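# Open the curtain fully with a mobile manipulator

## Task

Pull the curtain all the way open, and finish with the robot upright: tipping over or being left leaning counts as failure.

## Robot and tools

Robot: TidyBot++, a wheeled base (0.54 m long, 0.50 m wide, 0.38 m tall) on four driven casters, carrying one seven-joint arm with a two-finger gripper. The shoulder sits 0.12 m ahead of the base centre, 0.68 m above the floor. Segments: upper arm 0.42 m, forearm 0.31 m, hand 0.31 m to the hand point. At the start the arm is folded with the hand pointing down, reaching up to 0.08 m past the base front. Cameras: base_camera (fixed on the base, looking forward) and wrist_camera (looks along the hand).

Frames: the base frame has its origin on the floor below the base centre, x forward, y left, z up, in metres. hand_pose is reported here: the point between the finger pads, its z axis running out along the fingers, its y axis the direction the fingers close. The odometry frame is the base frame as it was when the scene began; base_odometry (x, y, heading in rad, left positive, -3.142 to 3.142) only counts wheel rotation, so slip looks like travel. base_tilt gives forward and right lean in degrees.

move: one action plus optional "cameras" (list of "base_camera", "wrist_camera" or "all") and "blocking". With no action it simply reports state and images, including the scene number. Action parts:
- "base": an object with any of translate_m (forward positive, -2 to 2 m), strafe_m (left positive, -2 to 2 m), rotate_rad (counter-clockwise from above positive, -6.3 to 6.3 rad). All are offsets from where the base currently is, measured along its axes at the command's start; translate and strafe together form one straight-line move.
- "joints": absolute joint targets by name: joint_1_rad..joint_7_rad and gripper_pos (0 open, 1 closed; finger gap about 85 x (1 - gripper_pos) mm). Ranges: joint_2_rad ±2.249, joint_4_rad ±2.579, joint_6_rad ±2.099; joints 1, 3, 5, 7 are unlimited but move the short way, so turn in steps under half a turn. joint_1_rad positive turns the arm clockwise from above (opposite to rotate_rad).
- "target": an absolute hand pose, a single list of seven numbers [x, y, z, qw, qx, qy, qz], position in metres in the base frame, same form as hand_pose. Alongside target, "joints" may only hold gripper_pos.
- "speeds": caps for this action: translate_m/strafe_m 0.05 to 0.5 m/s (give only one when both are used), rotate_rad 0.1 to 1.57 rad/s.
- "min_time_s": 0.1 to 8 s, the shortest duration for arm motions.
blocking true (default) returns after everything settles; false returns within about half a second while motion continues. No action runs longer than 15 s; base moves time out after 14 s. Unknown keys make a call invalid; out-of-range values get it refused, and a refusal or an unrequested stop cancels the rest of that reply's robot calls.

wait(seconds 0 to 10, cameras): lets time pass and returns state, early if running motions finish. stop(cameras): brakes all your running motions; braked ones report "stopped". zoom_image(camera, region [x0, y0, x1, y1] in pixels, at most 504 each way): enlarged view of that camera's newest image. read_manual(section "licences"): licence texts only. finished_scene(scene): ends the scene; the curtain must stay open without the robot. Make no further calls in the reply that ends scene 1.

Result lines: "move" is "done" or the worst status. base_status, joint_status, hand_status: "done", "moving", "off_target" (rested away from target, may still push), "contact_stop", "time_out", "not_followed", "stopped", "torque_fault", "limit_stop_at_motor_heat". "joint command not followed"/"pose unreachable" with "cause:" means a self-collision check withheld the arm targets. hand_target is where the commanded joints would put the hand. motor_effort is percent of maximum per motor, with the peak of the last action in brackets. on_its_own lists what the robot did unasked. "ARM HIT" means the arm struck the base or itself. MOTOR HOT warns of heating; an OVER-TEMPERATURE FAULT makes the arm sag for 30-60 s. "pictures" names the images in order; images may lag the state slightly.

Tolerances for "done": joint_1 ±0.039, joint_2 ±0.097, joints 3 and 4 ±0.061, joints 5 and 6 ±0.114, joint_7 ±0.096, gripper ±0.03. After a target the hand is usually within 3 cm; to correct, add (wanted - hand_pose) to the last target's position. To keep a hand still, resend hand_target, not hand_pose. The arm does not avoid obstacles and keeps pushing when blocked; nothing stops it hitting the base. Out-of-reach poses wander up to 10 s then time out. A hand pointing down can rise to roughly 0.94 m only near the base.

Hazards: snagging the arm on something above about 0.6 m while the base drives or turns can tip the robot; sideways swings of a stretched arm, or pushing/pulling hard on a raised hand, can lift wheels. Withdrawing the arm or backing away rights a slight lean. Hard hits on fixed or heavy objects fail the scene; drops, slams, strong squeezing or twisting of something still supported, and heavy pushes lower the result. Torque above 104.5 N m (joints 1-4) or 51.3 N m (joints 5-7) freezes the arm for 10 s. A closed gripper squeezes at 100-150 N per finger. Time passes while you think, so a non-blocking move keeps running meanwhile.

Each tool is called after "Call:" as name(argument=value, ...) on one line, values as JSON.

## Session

Call:
move(joints={"joint_1_rad":0,"joint_2_rad":-0.33,"joint_3_rad":3.14,"joint_4_rad":-2.3,"joint_5_rad":0,"joint_6_rad":0.7,"joint_7_rad":1.57}, cameras=["all"])

Scene clock: 2.17 s.
move: done
base_odometry: x=+0.000 y=+0.000 heading=+0.000
base_tilt: forward=+0.0 right=+0.3
base_status: not commanded
joint_positions: joint_1_rad=-0.017 joint_2_rad=-0.358 joint_3_rad=+3.136 joint_4_rad=-2.314 joint_5_rad=+0.005 joint_6_rad=+0.602 joint_7_rad=+1.547 gripper_pos=+0.000
joint_status: all done
motor_effort: joint_1_rad=+0(1) joint_2_rad=-7(8) joint_3_rad=+0(2) joint_4_rad=+18(19) joint_5_rad=+0(2) joint_6_rad=+8(10) joint_7_rad=-1(2)
hand_pose: x=+0.5667 y=+0.0127 z=+1.0243 quat_wxyz=(-0.017, +0.627, +0.002, +0.779) (m; base frame)
hand_target: x=+0.5696 y=+0.0022 z=+1.0499 quat_wxyz=(-0.001, +0.593, +0.000, +0.805) (m; base frame)
hand_status: not commanded
pictures: base_camera, wrist_camera
camera_calibration:
wrist_camera: T_world_to_cam=[[0.0270509, -0.999069, -0.0336157, 0.0328406], [0.221343, 0.0387796, -0.974425, 0.931978], [0.974821, 0.0189185, 0.222186, -0.647069], [0, 0, 0, 1]] pos_world=[0.423602, 0.00890984, 1.05302]

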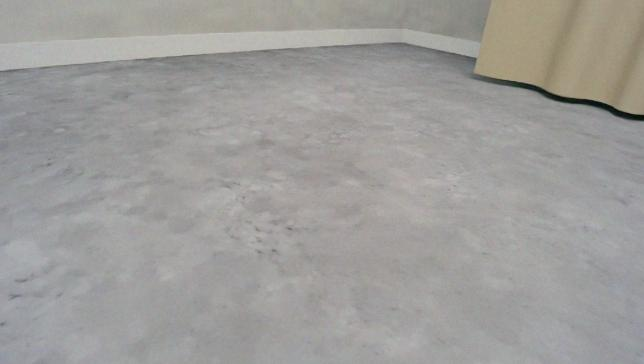

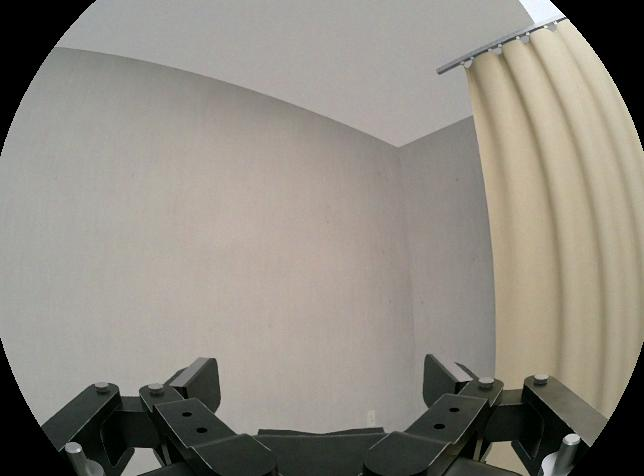

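Call:
move(base={"rotate_rad":-0.9}, cameras=["all"])

Scene clock: 9.13 s.
move: done
base_odometry: x=+0.000 y=+0.000 heading=-0.899
base_tilt: forward=+0.1 right=+0.3
base_status: done
joint_positions: joint_1_rad=-0.009 joint_2_rad=-0.358 joint_3_rad=+3.138 joint_4_rad=-2.314 joint_5_rad=+0.005 joint_6_rad=+0.603 joint_7_rad=+1.547 gripper_pos=+0.000
joint_status: not commanded
motor_effort: joint_1_rad=+0(1) joint_2_rad=-7(8) joint_3_rad=+1(2) joint_4_rad=+18(18) joint_5_rad=-1(1) joint_6_rad=+9(10) joint_7_rad=-1(1)
hand_pose: x=+0.5669 y=+0.0081 z=+1.0245 quat_wxyz=(-0.013, +0.627, -0.001, +0.779) (m; base frame)
hand_target: x=+0.5696 y=+0.0022 z=+1.0499 quat_wxyz=(-0.001, +0.593, +0.000, +0.805) (m; base frame)
hand_status: not commanded
pictures: base_camera, wrist_camera
camera_calibration:
wrist_camera: T_world_to_cam=[[0.0173212, -0.99926, -0.0343301, 0.0344194], [0.222399, 0.0373256, -0.974241, 0.931569], [0.974802, 0.00924005, 0.222881, -0.647713], [0, 0, 0, 1]] pos_world=[0.423615, 0.00560748, 1.05312]

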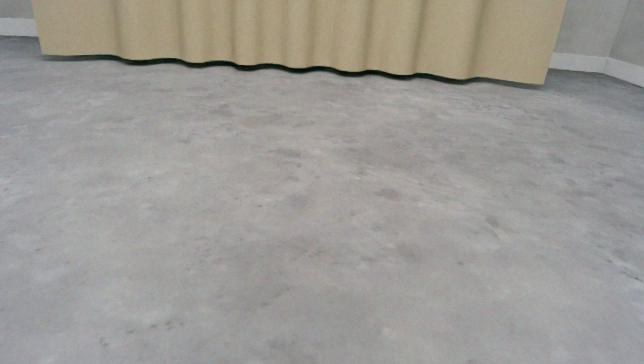

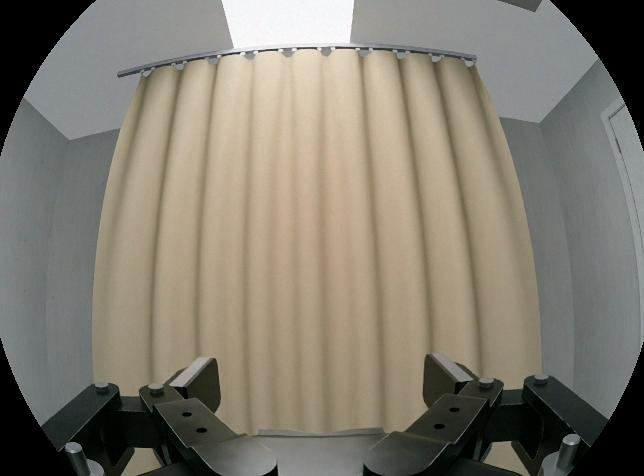

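Call:
move(base={"translate_m":0.75,"strafe_m":1.63}, joints={"joint_1_rad":0.4,"joint_2_rad":0.52,"joint_3_rad":3.14,"joint_4_rad":-1.05,"joint_5_rad":1.63,"joint_6_rad":-1.25,"joint_7_rad":-0.04}, cameras=["all"])

Scene clock: 32.03 s.
move: done
base_odometry: x=+1.743 y=+0.428 heading=-0.900
base_tilt: forward=+0.1 right=+0.3
base_status: done
joint_positions: joint_1_rad=+0.390 joint_2_rad=+0.469 joint_3_rad=+3.138 joint_4_rad=-1.076 joint_5_rad=+1.561 joint_6_rad=-1.173 joint_7_rad=+0.004 gripper_pos=+0.000
joint_status: all done
motor_effort: joint_1_rad=+0(3) joint_2_rad=-32(33) joint_3_rad=+2(3) joint_4_rad=+16(20) joint_5_rad=+8(9) joint_6_rad=+0(10) joint_7_rad=-1(2)
hand_pose: x=+0.5898 y=-0.5010 z=+1.0649 quat_wxyz=(+0.491, +0.497, -0.503, +0.509) (m; base frame)
hand_target: x=+0.5776 y=-0.5124 z=+1.0642 quat_wxyz=(+0.528, +0.461, -0.509, +0.499) (m; base frame)
hand_status: not commanded
pictures: base_camera, wrist_camera
camera_calibration:
wrist_camera: T_world_to_cam=[[-0.999191, -0.00630379, -0.039728, 0.629546], [0.0397749, -0.00750288, -0.99918, 1.09659], [0.00600055, -0.999952, 0.00774754, -0.379606], [0, 0, 0, 1]] pos_world=[0.587698, -0.367391, 1.12364]

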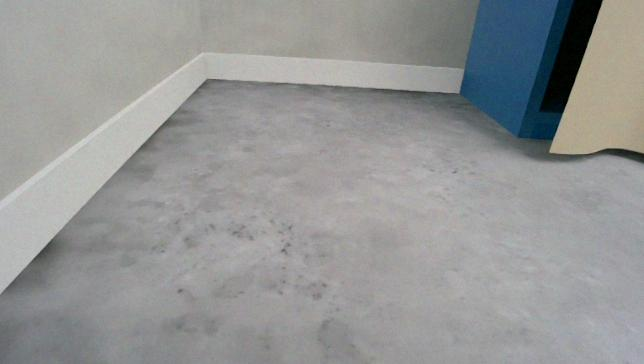

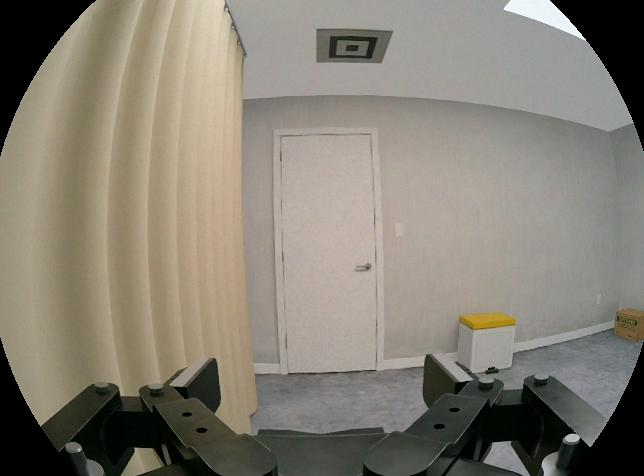

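Call:
move(base={"translate_m":0.43}, cameras=["all"])

Call:
move(base={"strafe_m":-0.135}, speeds={"strafe_m":0.15}, cameras=["all"])

Scene clock: 46.33 s.
move: done
base_odometry: x=+2.010 y=+0.091 heading=-0.899
base_tilt: forward=+0.1 right=+0.3
base_status: done
joint_positions: joint_1_rad=+0.394 joint_2_rad=+0.487 joint_3_rad=+3.138 joint_4_rad=-1.073 joint_5_rad=+1.564 joint_6_rad=-1.179 joint_7_rad=+0.004 gripper_pos=+0.000
joint_status: not commanded
motor_effort: joint_1_rad=+0(2) joint_2_rad=-33(35) joint_3_rad=+2(3) joint_4_rad=+17(17) joint_5_rad=+8(9) joint_6_rad=+1(2) joint_7_rad=-1(1)
hand_pose: x=+0.5922 y=-0.5056 z=+1.0557 quat_wxyz=(+0.497, +0.499, -0.503, +0.502) (m; base frame)
hand_target: x=+0.5776 y=-0.5124 z=+1.0642 quat_wxyz=(+0.528, +0.461, -0.509, +0.499) (m; base frame)
hand_status: not commanded
pictures: base_camera, wrist_camera
camera_calibration:
wrist_camera: T_world_to_cam=[[-0.999688, 0.00413613, -0.0246286, 0.621147], [0.0246076, -0.00504907, -0.999684, 1.09801], [-0.00425917, -0.999979, 0.00494571, -0.375099], [0, 0, 0, 1]] pos_world=[0.592336, -0.372117, 1.11482]

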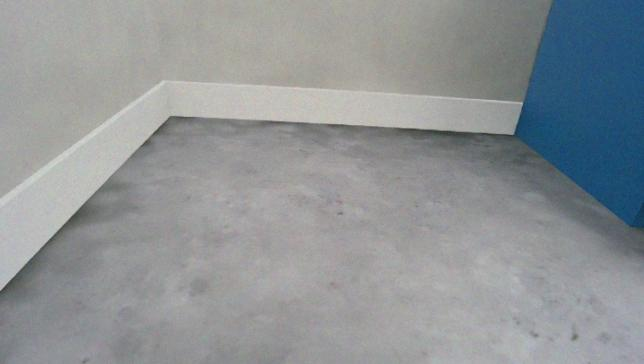

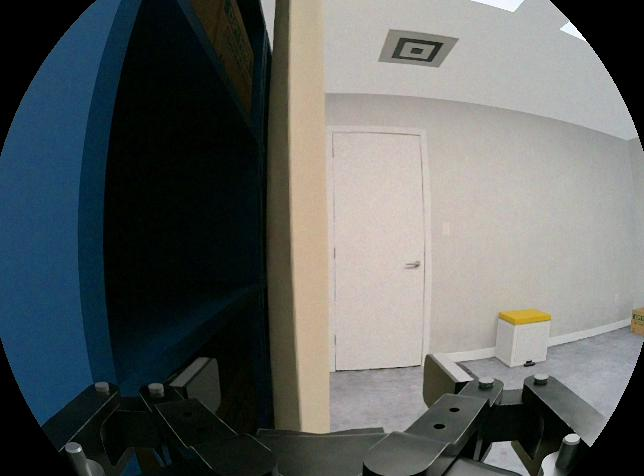

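Scene clock: 47.83 s.
move: done
base_odometry: x=+1.905 y=+0.007 heading=-0.899
base_tilt: forward=+0.1 right=+0.4
base_status: done
joint_positions: joint_1_rad=+0.400 joint_2_rad=+0.487 joint_3_rad=+3.138 joint_4_rad=-1.073 joint_5_rad=+1.565 joint_6_rad=-1.179 joint_7_rad=+0.004 gripper_pos=+0.000
joint_status: not commanded
motor_effort: joint_1_rad=+0(3) joint_2_rad=-33(34) joint_3_rad=+2(3) joint_4_rad=+16(17) joint_5_rad=+8(9) joint_6_rad=+0(1) joint_7_rad=-1(1)
hand_pose: x=+0.5890 y=-0.5085 z=+1.0560 quat_wxyz=(+0.498, +0.497, -0.504, +0.500) (m; base frame)
hand_target: x=+0.5776 y=-0.5124 z=+1.0642 quat_wxyz=(+0.528, +0.461, -0.509, +0.499) (m; base frame)
hand_status: not commanded
pictures: base_camera, wrist_camera
camera_calibration:
wrist_camera: T_world_to_cam=[[-0.999637, 0.0106208, -0.0247661, 0.621314], [0.0247053, -0.00581075, -0.999678, 1.09791], [-0.0107613, -0.999927, 0.00554625, -0.374734], [0, 0, 0, 1]] pos_world=[0.589931, -0.374925, 1.11502]

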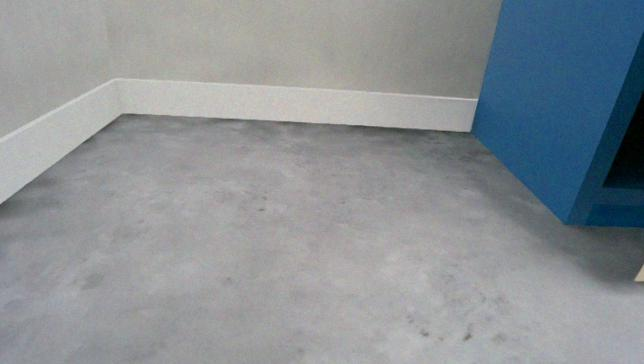

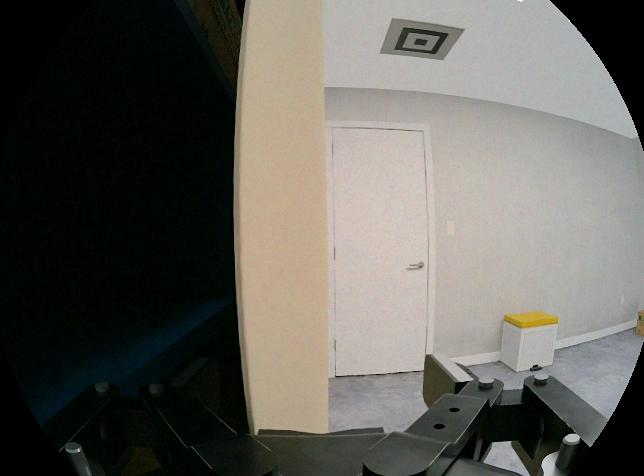

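Call:
move(base={"strafe_m":-0.035,"translate_m":0.01}, speeds={"strafe_m":0.15})

Call:
move(joints={"gripper_pos":1}, cameras=["all"])

Scene clock: 64.40 s.
move: done
base_odometry: x=+1.883 y=-0.023 heading=-0.899
base_tilt: forward=+0.1 right=+0.3
base_status: done
joint_positions: joint_1_rad=+0.404 joint_2_rad=+0.490 joint_3_rad=+3.138 joint_4_rad=-1.073 joint_5_rad=+1.565 joint_6_rad=-1.179 joint_7_rad=+0.004 gripper_pos=+0.000
joint_status: not commanded
motor_effort: joint_1_rad=+0(4) joint_2_rad=-32(35) joint_3_rad=+2(4) joint_4_rad=+16(17) joint_5_rad=+8(9) joint_6_rad=+0(1) joint_7_rad=-1(1)
hand_pose: x=+0.5876 y=-0.5111 z=+1.0543 quat_wxyz=(+0.500, +0.497, -0.505, +0.498) (m; base frame)
hand_target: x=+0.5776 y=-0.5124 z=+1.0642 quat_wxyz=(+0.528, +0.461, -0.509, +0.499) (m; base frame)
hand_status: not commanded
pictures: none

Scene clock: 65.50 s.
move: done
base_odometry: x=+1.883 y=-0.023 heading=-0.899
base_tilt: forward=+0.0 right=+0.3
base_status: not commanded
joint_positions: joint_1_rad=+0.404 joint_2_rad=+0.490 joint_3_rad=+3.138 joint_4_rad=-1.073 joint_5_rad=+1.565 joint_6_rad=-1.179 joint_7_rad=+0.004 gripper_pos=+0.990
joint_status: all done
motor_effort: joint_1_rad=+1(1) joint_2_rad=-32(33) joint_3_rad=+2(2) joint_4_rad=+16(17) joint_5_rad=+8(9) joint_6_rad=+0(2) joint_7_rad=-1(1)
hand_pose: x=+0.5876 y=-0.5111 z=+1.0543 quat_wxyz=(+0.500, +0.497, -0.505, +0.498) (m; base frame)
hand_target: x=+0.5776 y=-0.5124 z=+1.0642 quat_wxyz=(+0.528, +0.461, -0.509, +0.499) (m; base frame)
hand_status: not commanded
pictures: base_camera, wrist_camera
camera_calibration:
wrist_camera: T_world_to_cam=[[-0.999634, 0.0156088, -0.0221024, 0.619623], [0.0220237, -0.00519092, -0.999744, 1.09819], [-0.0157195, -0.999865, 0.00484526, -0.373715], [0, 0, 0, 1]] pos_world=[0.589336, -0.377636, 1.11341]

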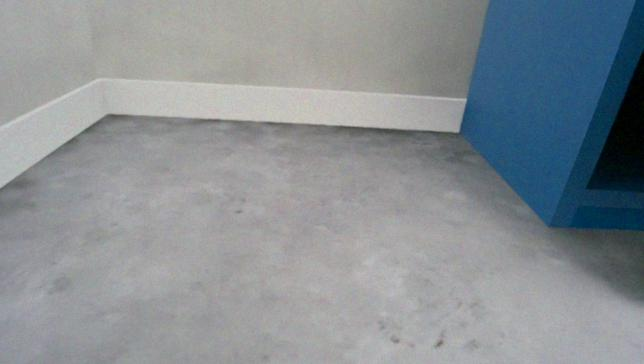

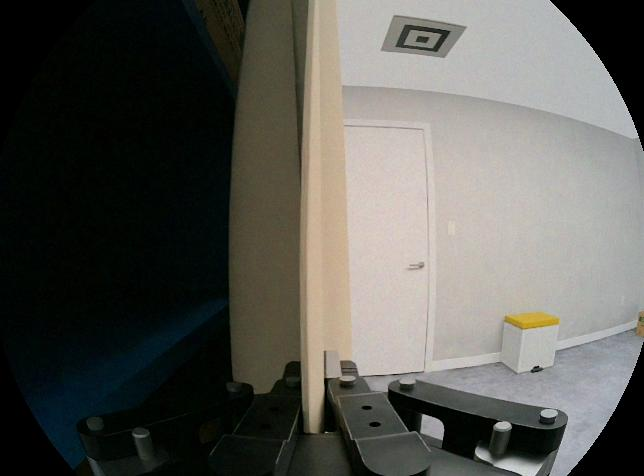

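Call:
move(base={"strafe_m":-1.4}, speeds={"strafe_m":0.3}, cameras=["all"])

Scene clock: 84.40 s.
move: done
base_odometry: x=+0.787 y=-0.895 heading=-0.899
base_tilt: forward=+0.0 right=+0.3
base_status: done
joint_positions: joint_1_rad=+0.391 joint_2_rad=+0.490 joint_3_rad=+3.138 joint_4_rad=-1.029 joint_5_rad=+1.644 joint_6_rad=-1.180 joint_7_rad=+0.002 gripper_pos=+0.990
joint_status: not commanded
motor_effort: joint_1_rad=+3(5) joint_2_rad=-21(33) joint_3_rad=+1(3) joint_4_rad=+10(17) joint_5_rad=-1(8) joint_6_rad=+0(2) joint_7_rad=-1(1)
hand_pose: x=+0.5927 y=-0.5037 z=+1.0957 quat_wxyz=(+0.516, +0.473, -0.483, +0.526) (m; base frame)
hand_target: x=+0.5776 y=-0.5124 z=+1.0642 quat_wxyz=(+0.528, +0.461, -0.509, +0.499) (m; base frame)
hand_status: not commanded
pictures: base_camera, wrist_camera
camera_calibration:
wrist_camera: T_world_to_cam=[[-0.999373, 0.00282793, -0.0353001, 0.633406], [0.0348798, -0.0937433, -0.994985, 1.08213], [-0.0061229, -0.995592, 0.0935859, -0.467158], [0, 0, 0, 1]] pos_world=[0.592404, -0.365448, 1.14279]

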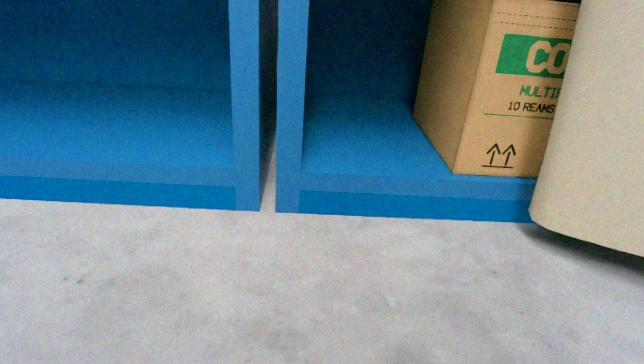

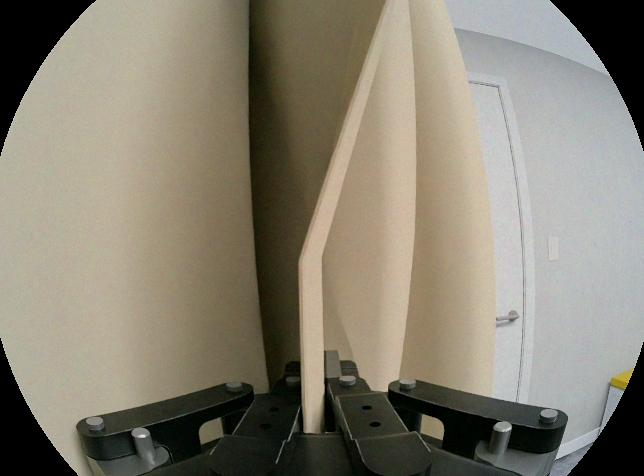

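Call:
move(base={"strafe_m":-0.6}, speeds={"strafe_m":0.3}, cameras=["all"])

Call:
move(base={"strafe_m":-0.17}, speeds={"strafe_m":0.15}, cameras=["all"])

Scene clock: 96.27 s.
move: done
base_odometry: x=+0.318 y=-1.268 heading=-0.898
base_tilt: forward=+0.1 right=+0.3
base_status: done
joint_positions: joint_1_rad=+0.366 joint_2_rad=+0.454 joint_3_rad=+3.138 joint_4_rad=-1.005 joint_5_rad=+1.686 joint_6_rad=-1.180 joint_7_rad=+0.002 gripper_pos=+0.990
joint_status: not commanded
motor_effort: joint_1_rad=+9(10) joint_2_rad=-15(21) joint_3_rad=+3(4) joint_4_rad=+7(10) joint_5_rad=-7(9) joint_6_rad=+0(2) joint_7_rad=-2(2)
hand_pose: x=+0.5885 y=-0.4841 z=+1.1406 quat_wxyz=(+0.515, +0.452, -0.472, +0.555) (m; base frame)
hand_target: x=+0.5776 y=-0.5124 z=+1.0642 quat_wxyz=(+0.528, +0.461, -0.509, +0.499) (m; base frame)
hand_status: not commanded
pictures: base_camera, wrist_camera
camera_calibration:
wrist_camera: T_world_to_cam=[[-0.996921, -0.0219616, -0.0752717, 0.662891], [0.0777577, -0.153324, -0.985112, 1.06341], [0.0100937, -0.987932, 0.15456, -0.52729], [0, 0, 0, 1]] pos_world=[0.583484, -0.343322, 1.17897]

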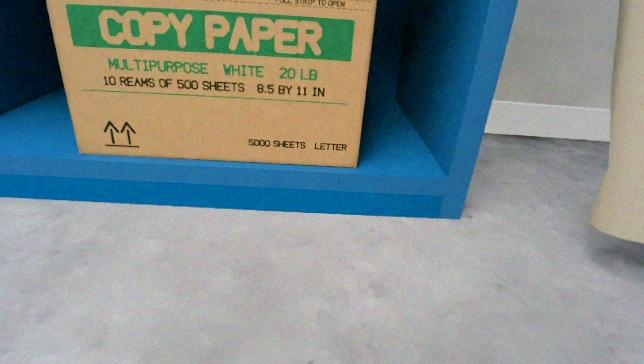

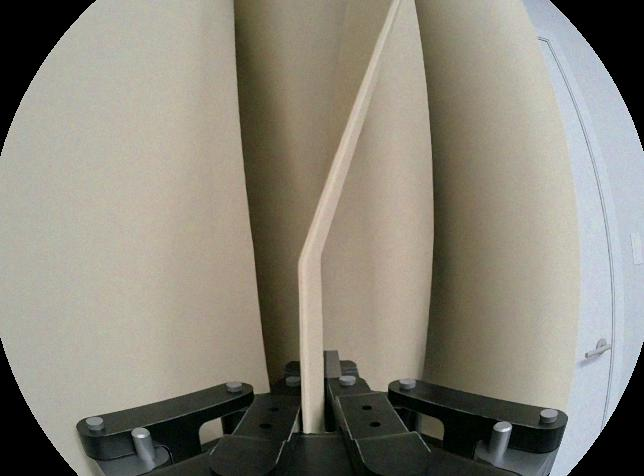

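Scene clock: 98.13 s.
move: done
base_odometry: x=+0.185 y=-1.374 heading=-0.898
base_tilt: forward=+0.1 right=+0.3
base_status: done
joint_positions: joint_1_rad=+0.334 joint_2_rad=+0.408 joint_3_rad=+3.134 joint_4_rad=-0.979 joint_5_rad=+1.734 joint_6_rad=-1.180 joint_7_rad=+0.002 gripper_pos=+0.990
joint_status: not commanded
motor_effort: joint_1_rad=+15(15) joint_2_rad=-7(15) joint_3_rad=+6(6) joint_4_rad=+2(7) joint_5_rad=-15(17) joint_6_rad=-3(4) joint_7_rad=-2(2)
hand_pose: x=+0.5809 y=-0.4571 z=+1.1917 quat_wxyz=(+0.509, +0.427, -0.459, +0.590) (m; base frame)
hand_target: x=+0.5776 y=-0.5124 z=+1.0642 quat_wxyz=(+0.528, +0.461, -0.509, +0.499) (m; base frame)
hand_status: not commanded
pictures: base_camera, wrist_camera
camera_calibration:
wrist_camera: T_world_to_cam=[[-0.990659, -0.0577871, -0.123515, 0.697243], [0.133199, -0.216046, -0.967255, 1.03637], [0.02921, -0.974672, 0.221725, -0.593493], [0, 0, 0, 1]] pos_world=[0.570022, -0.314265, 1.22015]

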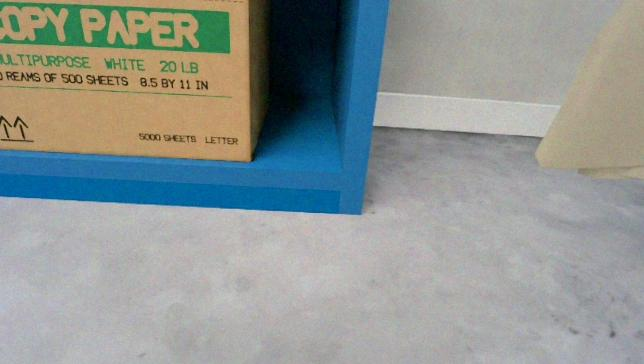

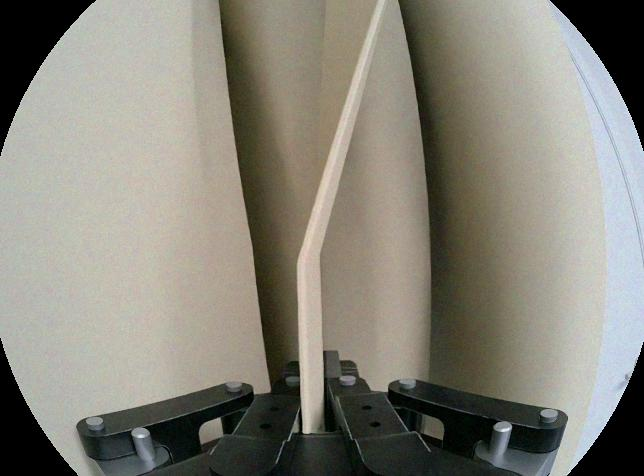

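Call:
move(base={"strafe_m":0.1}, speeds={"strafe_m":0.15})

Call:
move(joints={"gripper_pos":0})

Call:
move(base={"strafe_m":0.4})

Call:
move(base={"translate_m":-0.5}, joints={"joint_1_rad":0.7,"joint_2_rad":-0.33,"joint_3_rad":3.14,"joint_4_rad":-2.3,"joint_5_rad":0,"joint_6_rad":0.85,"joint_7_rad":1.57}, cameras=["all"])

Scene clock: 108.90 s.
move: done
base_odometry: x=+0.263 y=-1.312 heading=-0.898
base_tilt: forward=+0.1 right=+0.3
base_status: done
joint_positions: joint_1_rad=+0.348 joint_2_rad=+0.428 joint_3_rad=+3.133 joint_4_rad=-0.994 joint_5_rad=+1.717 joint_6_rad=-1.180 joint_7_rad=+0.002 gripper_pos=+0.990
joint_status: not commanded
motor_effort: joint_1_rad=+7(14) joint_2_rad=-20(22) joint_3_rad=+3(5) joint_4_rad=+10(12) joint_5_rad=-2(15) joint_6_rad=-2(3) joint_7_rad=-2(2)
hand_pose: x=+0.5861 y=-0.4684 z=+1.1686 quat_wxyz=(+0.512, +0.439, -0.463, +0.575) (m; base frame)
hand_target: x=+0.5776 y=-0.5124 z=+1.0642 quat_wxyz=(+0.528, +0.461, -0.509, +0.499) (m; base frame)
hand_status: not commanded
pictures: none

Scene clock: 110.00 s.
move: done
base_odometry: x=+0.263 y=-1.312 heading=-0.898
base_tilt: forward=+0.1 right=+0.3
base_status: not commanded
joint_positions: joint_1_rad=+0.376 joint_2_rad=+0.481 joint_3_rad=+3.133 joint_4_rad=-1.022 joint_5_rad=+1.662 joint_6_rad=-1.186 joint_7_rad=+0.000 gripper_pos=+0.000
joint_status: all done
motor_effort: joint_1_rad=+2(7) joint_2_rad=-31(33) joint_3_rad=+3(4) joint_4_rad=+16(17) joint_5_rad=+8(9) joint_6_rad=+2(2) joint_7_rad=-1(2)
hand_pose: x=+0.5964 y=-0.4931 z=+1.1088 quat_wxyz=(+0.515, +0.468, -0.477, +0.537) (m; base frame)
hand_target: x=+0.5776 y=-0.5124 z=+1.0642 quat_wxyz=(+0.528, +0.461, -0.509, +0.499) (m; base frame)
hand_status: not commanded
pictures: none

Scene clock: 112.07 s.
move: done
base_odometry: x=+0.576 y=-1.062 heading=-0.898
base_tilt: forward=+0.1 right=+0.3
base_status: done
joint_positions: joint_1_rad=+0.394 joint_2_rad=+0.481 joint_3_rad=+3.133 joint_4_rad=-1.022 joint_5_rad=+1.662 joint_6_rad=-1.187 joint_7_rad=+0.000 gripper_pos=+0.000
joint_status: not commanded
motor_effort: joint_1_rad=+0(3) joint_2_rad=-32(34) joint_3_rad=+1(4) joint_4_rad=+16(17) joint_5_rad=+8(9) joint_6_rad=+1(2) joint_7_rad=-1(1)
hand_pose: x=+0.5871 y=-0.5018 z=+1.1088 quat_wxyz=(+0.520, +0.464, -0.482, +0.532) (m; base frame)
hand_target: x=+0.5776 y=-0.5124 z=+1.0642 quat_wxyz=(+0.528, +0.461, -0.509, +0.499) (m; base frame)
hand_status: not commanded
pictures: none

Scene clock: 115.20 s.
move: done
base_odometry: x=+0.265 y=-0.671 heading=-0.898
base_tilt: forward=+0.0 right=+0.3
base_status: done
joint_positions: joint_1_rad=+0.684 joint_2_rad=-0.300 joint_3_rad=+3.135 joint_4_rad=-2.261 joint_5_rad=+0.055 joint_6_rad=+0.752 joint_7_rad=+1.525 gripper_pos=+0.000
joint_status: all done
motor_effort: joint_1_rad=+1(3) joint_2_rad=-9(37) joint_3_rad=+0(4) joint_4_rad=+18(20) joint_5_rad=-1(9) joint_6_rad=+8(10) joint_7_rad=-1(2)
hand_pose: x=+0.4841 y=-0.2762 z=+1.0739 quat_wxyz=(+0.261, +0.541, -0.175, +0.780) (m; base frame)
hand_target: x=+0.4520 y=-0.2776 z=+1.0933 quat_wxyz=(+0.290, +0.499, -0.182, +0.796) (m; base frame)
hand_status: not commanded
pictures: base_camera, wrist_camera
camera_calibration:
wrist_camera: T_world_to_cam=[[-0.597223, -0.802047, -0.00673326, 0.0758475], [0.292591, -0.210039, -0.932885, 0.861916], [0.746803, -0.55911, 0.360112, -0.769393], [0, 0, 0, 1]] pos_world=[0.367694, -0.188307, 1.08165]

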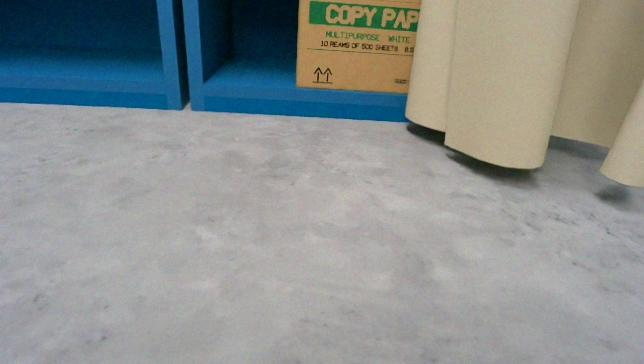

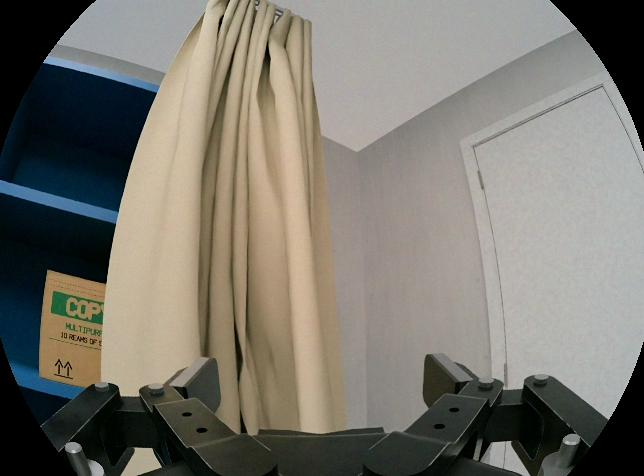

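Call:
move(joints={"joint_1_rad":0.5,"joint_6_rad":1.15}, cameras=["wrist_camera"])

Scene clock: 129.93 s.
move: done
base_odometry: x=+0.265 y=-0.671 heading=-0.898
base_tilt: forward=+0.0 right=+0.3
base_status: not commanded
joint_positions: joint_1_rad=+0.515 joint_2_rad=-0.300 joint_3_rad=+3.135 joint_4_rad=-2.262 joint_5_rad=+0.051 joint_6_rad=+1.055 joint_7_rad=+1.526 gripper_pos=+0.000
joint_status: all done
motor_effort: joint_1_rad=+0(1) joint_2_rad=-9(10) joint_3_rad=+0(2) joint_4_rad=+16(18) joint_5_rad=-1(2) joint_6_rad=+8(9) joint_7_rad=-1(1)
hand_pose: x=+0.4859 y=-0.1865 z=+1.1551 quat_wxyz=(+0.209, +0.429, -0.095, +0.874) (m; base frame)
hand_target: x=+0.4543 y=-0.1807 z=+1.1700 quat_wxyz=(+0.226, +0.386, -0.098, +0.889) (m; base frame)
hand_status: not commanded
pictures: wrist_camera
camera_calibration:
wrist_camera: T_world_to_cam=[[-0.441083, -0.897464, -0.00214529, 0.0504032], [0.558305, -0.272521, -0.783599, 0.642842], [0.702667, -0.34683, 0.621263, -0.990475], [0, 0, 0, 1]] pos_world=[0.359305, -0.123104, 1.11918]

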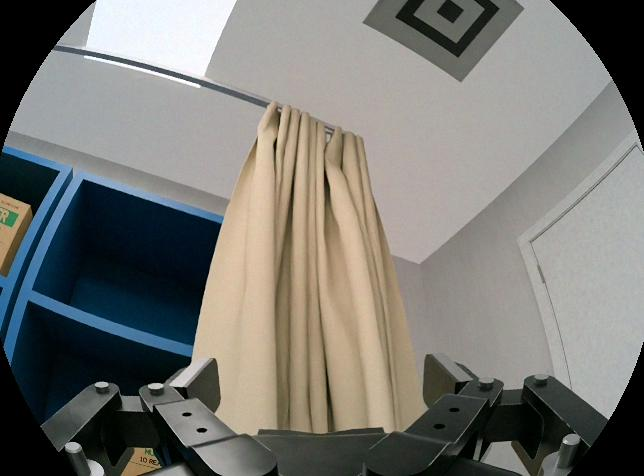

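Call:
zoom_image(camera="wrist_camera", region=[230, 80, 400, 200])

Scaled by 2.965.

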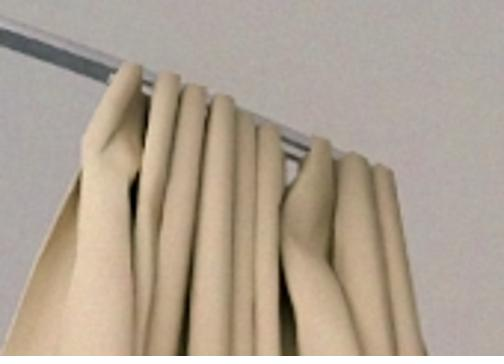

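Call:
finished_scene(scene=3)

The scene is finished: the task was done.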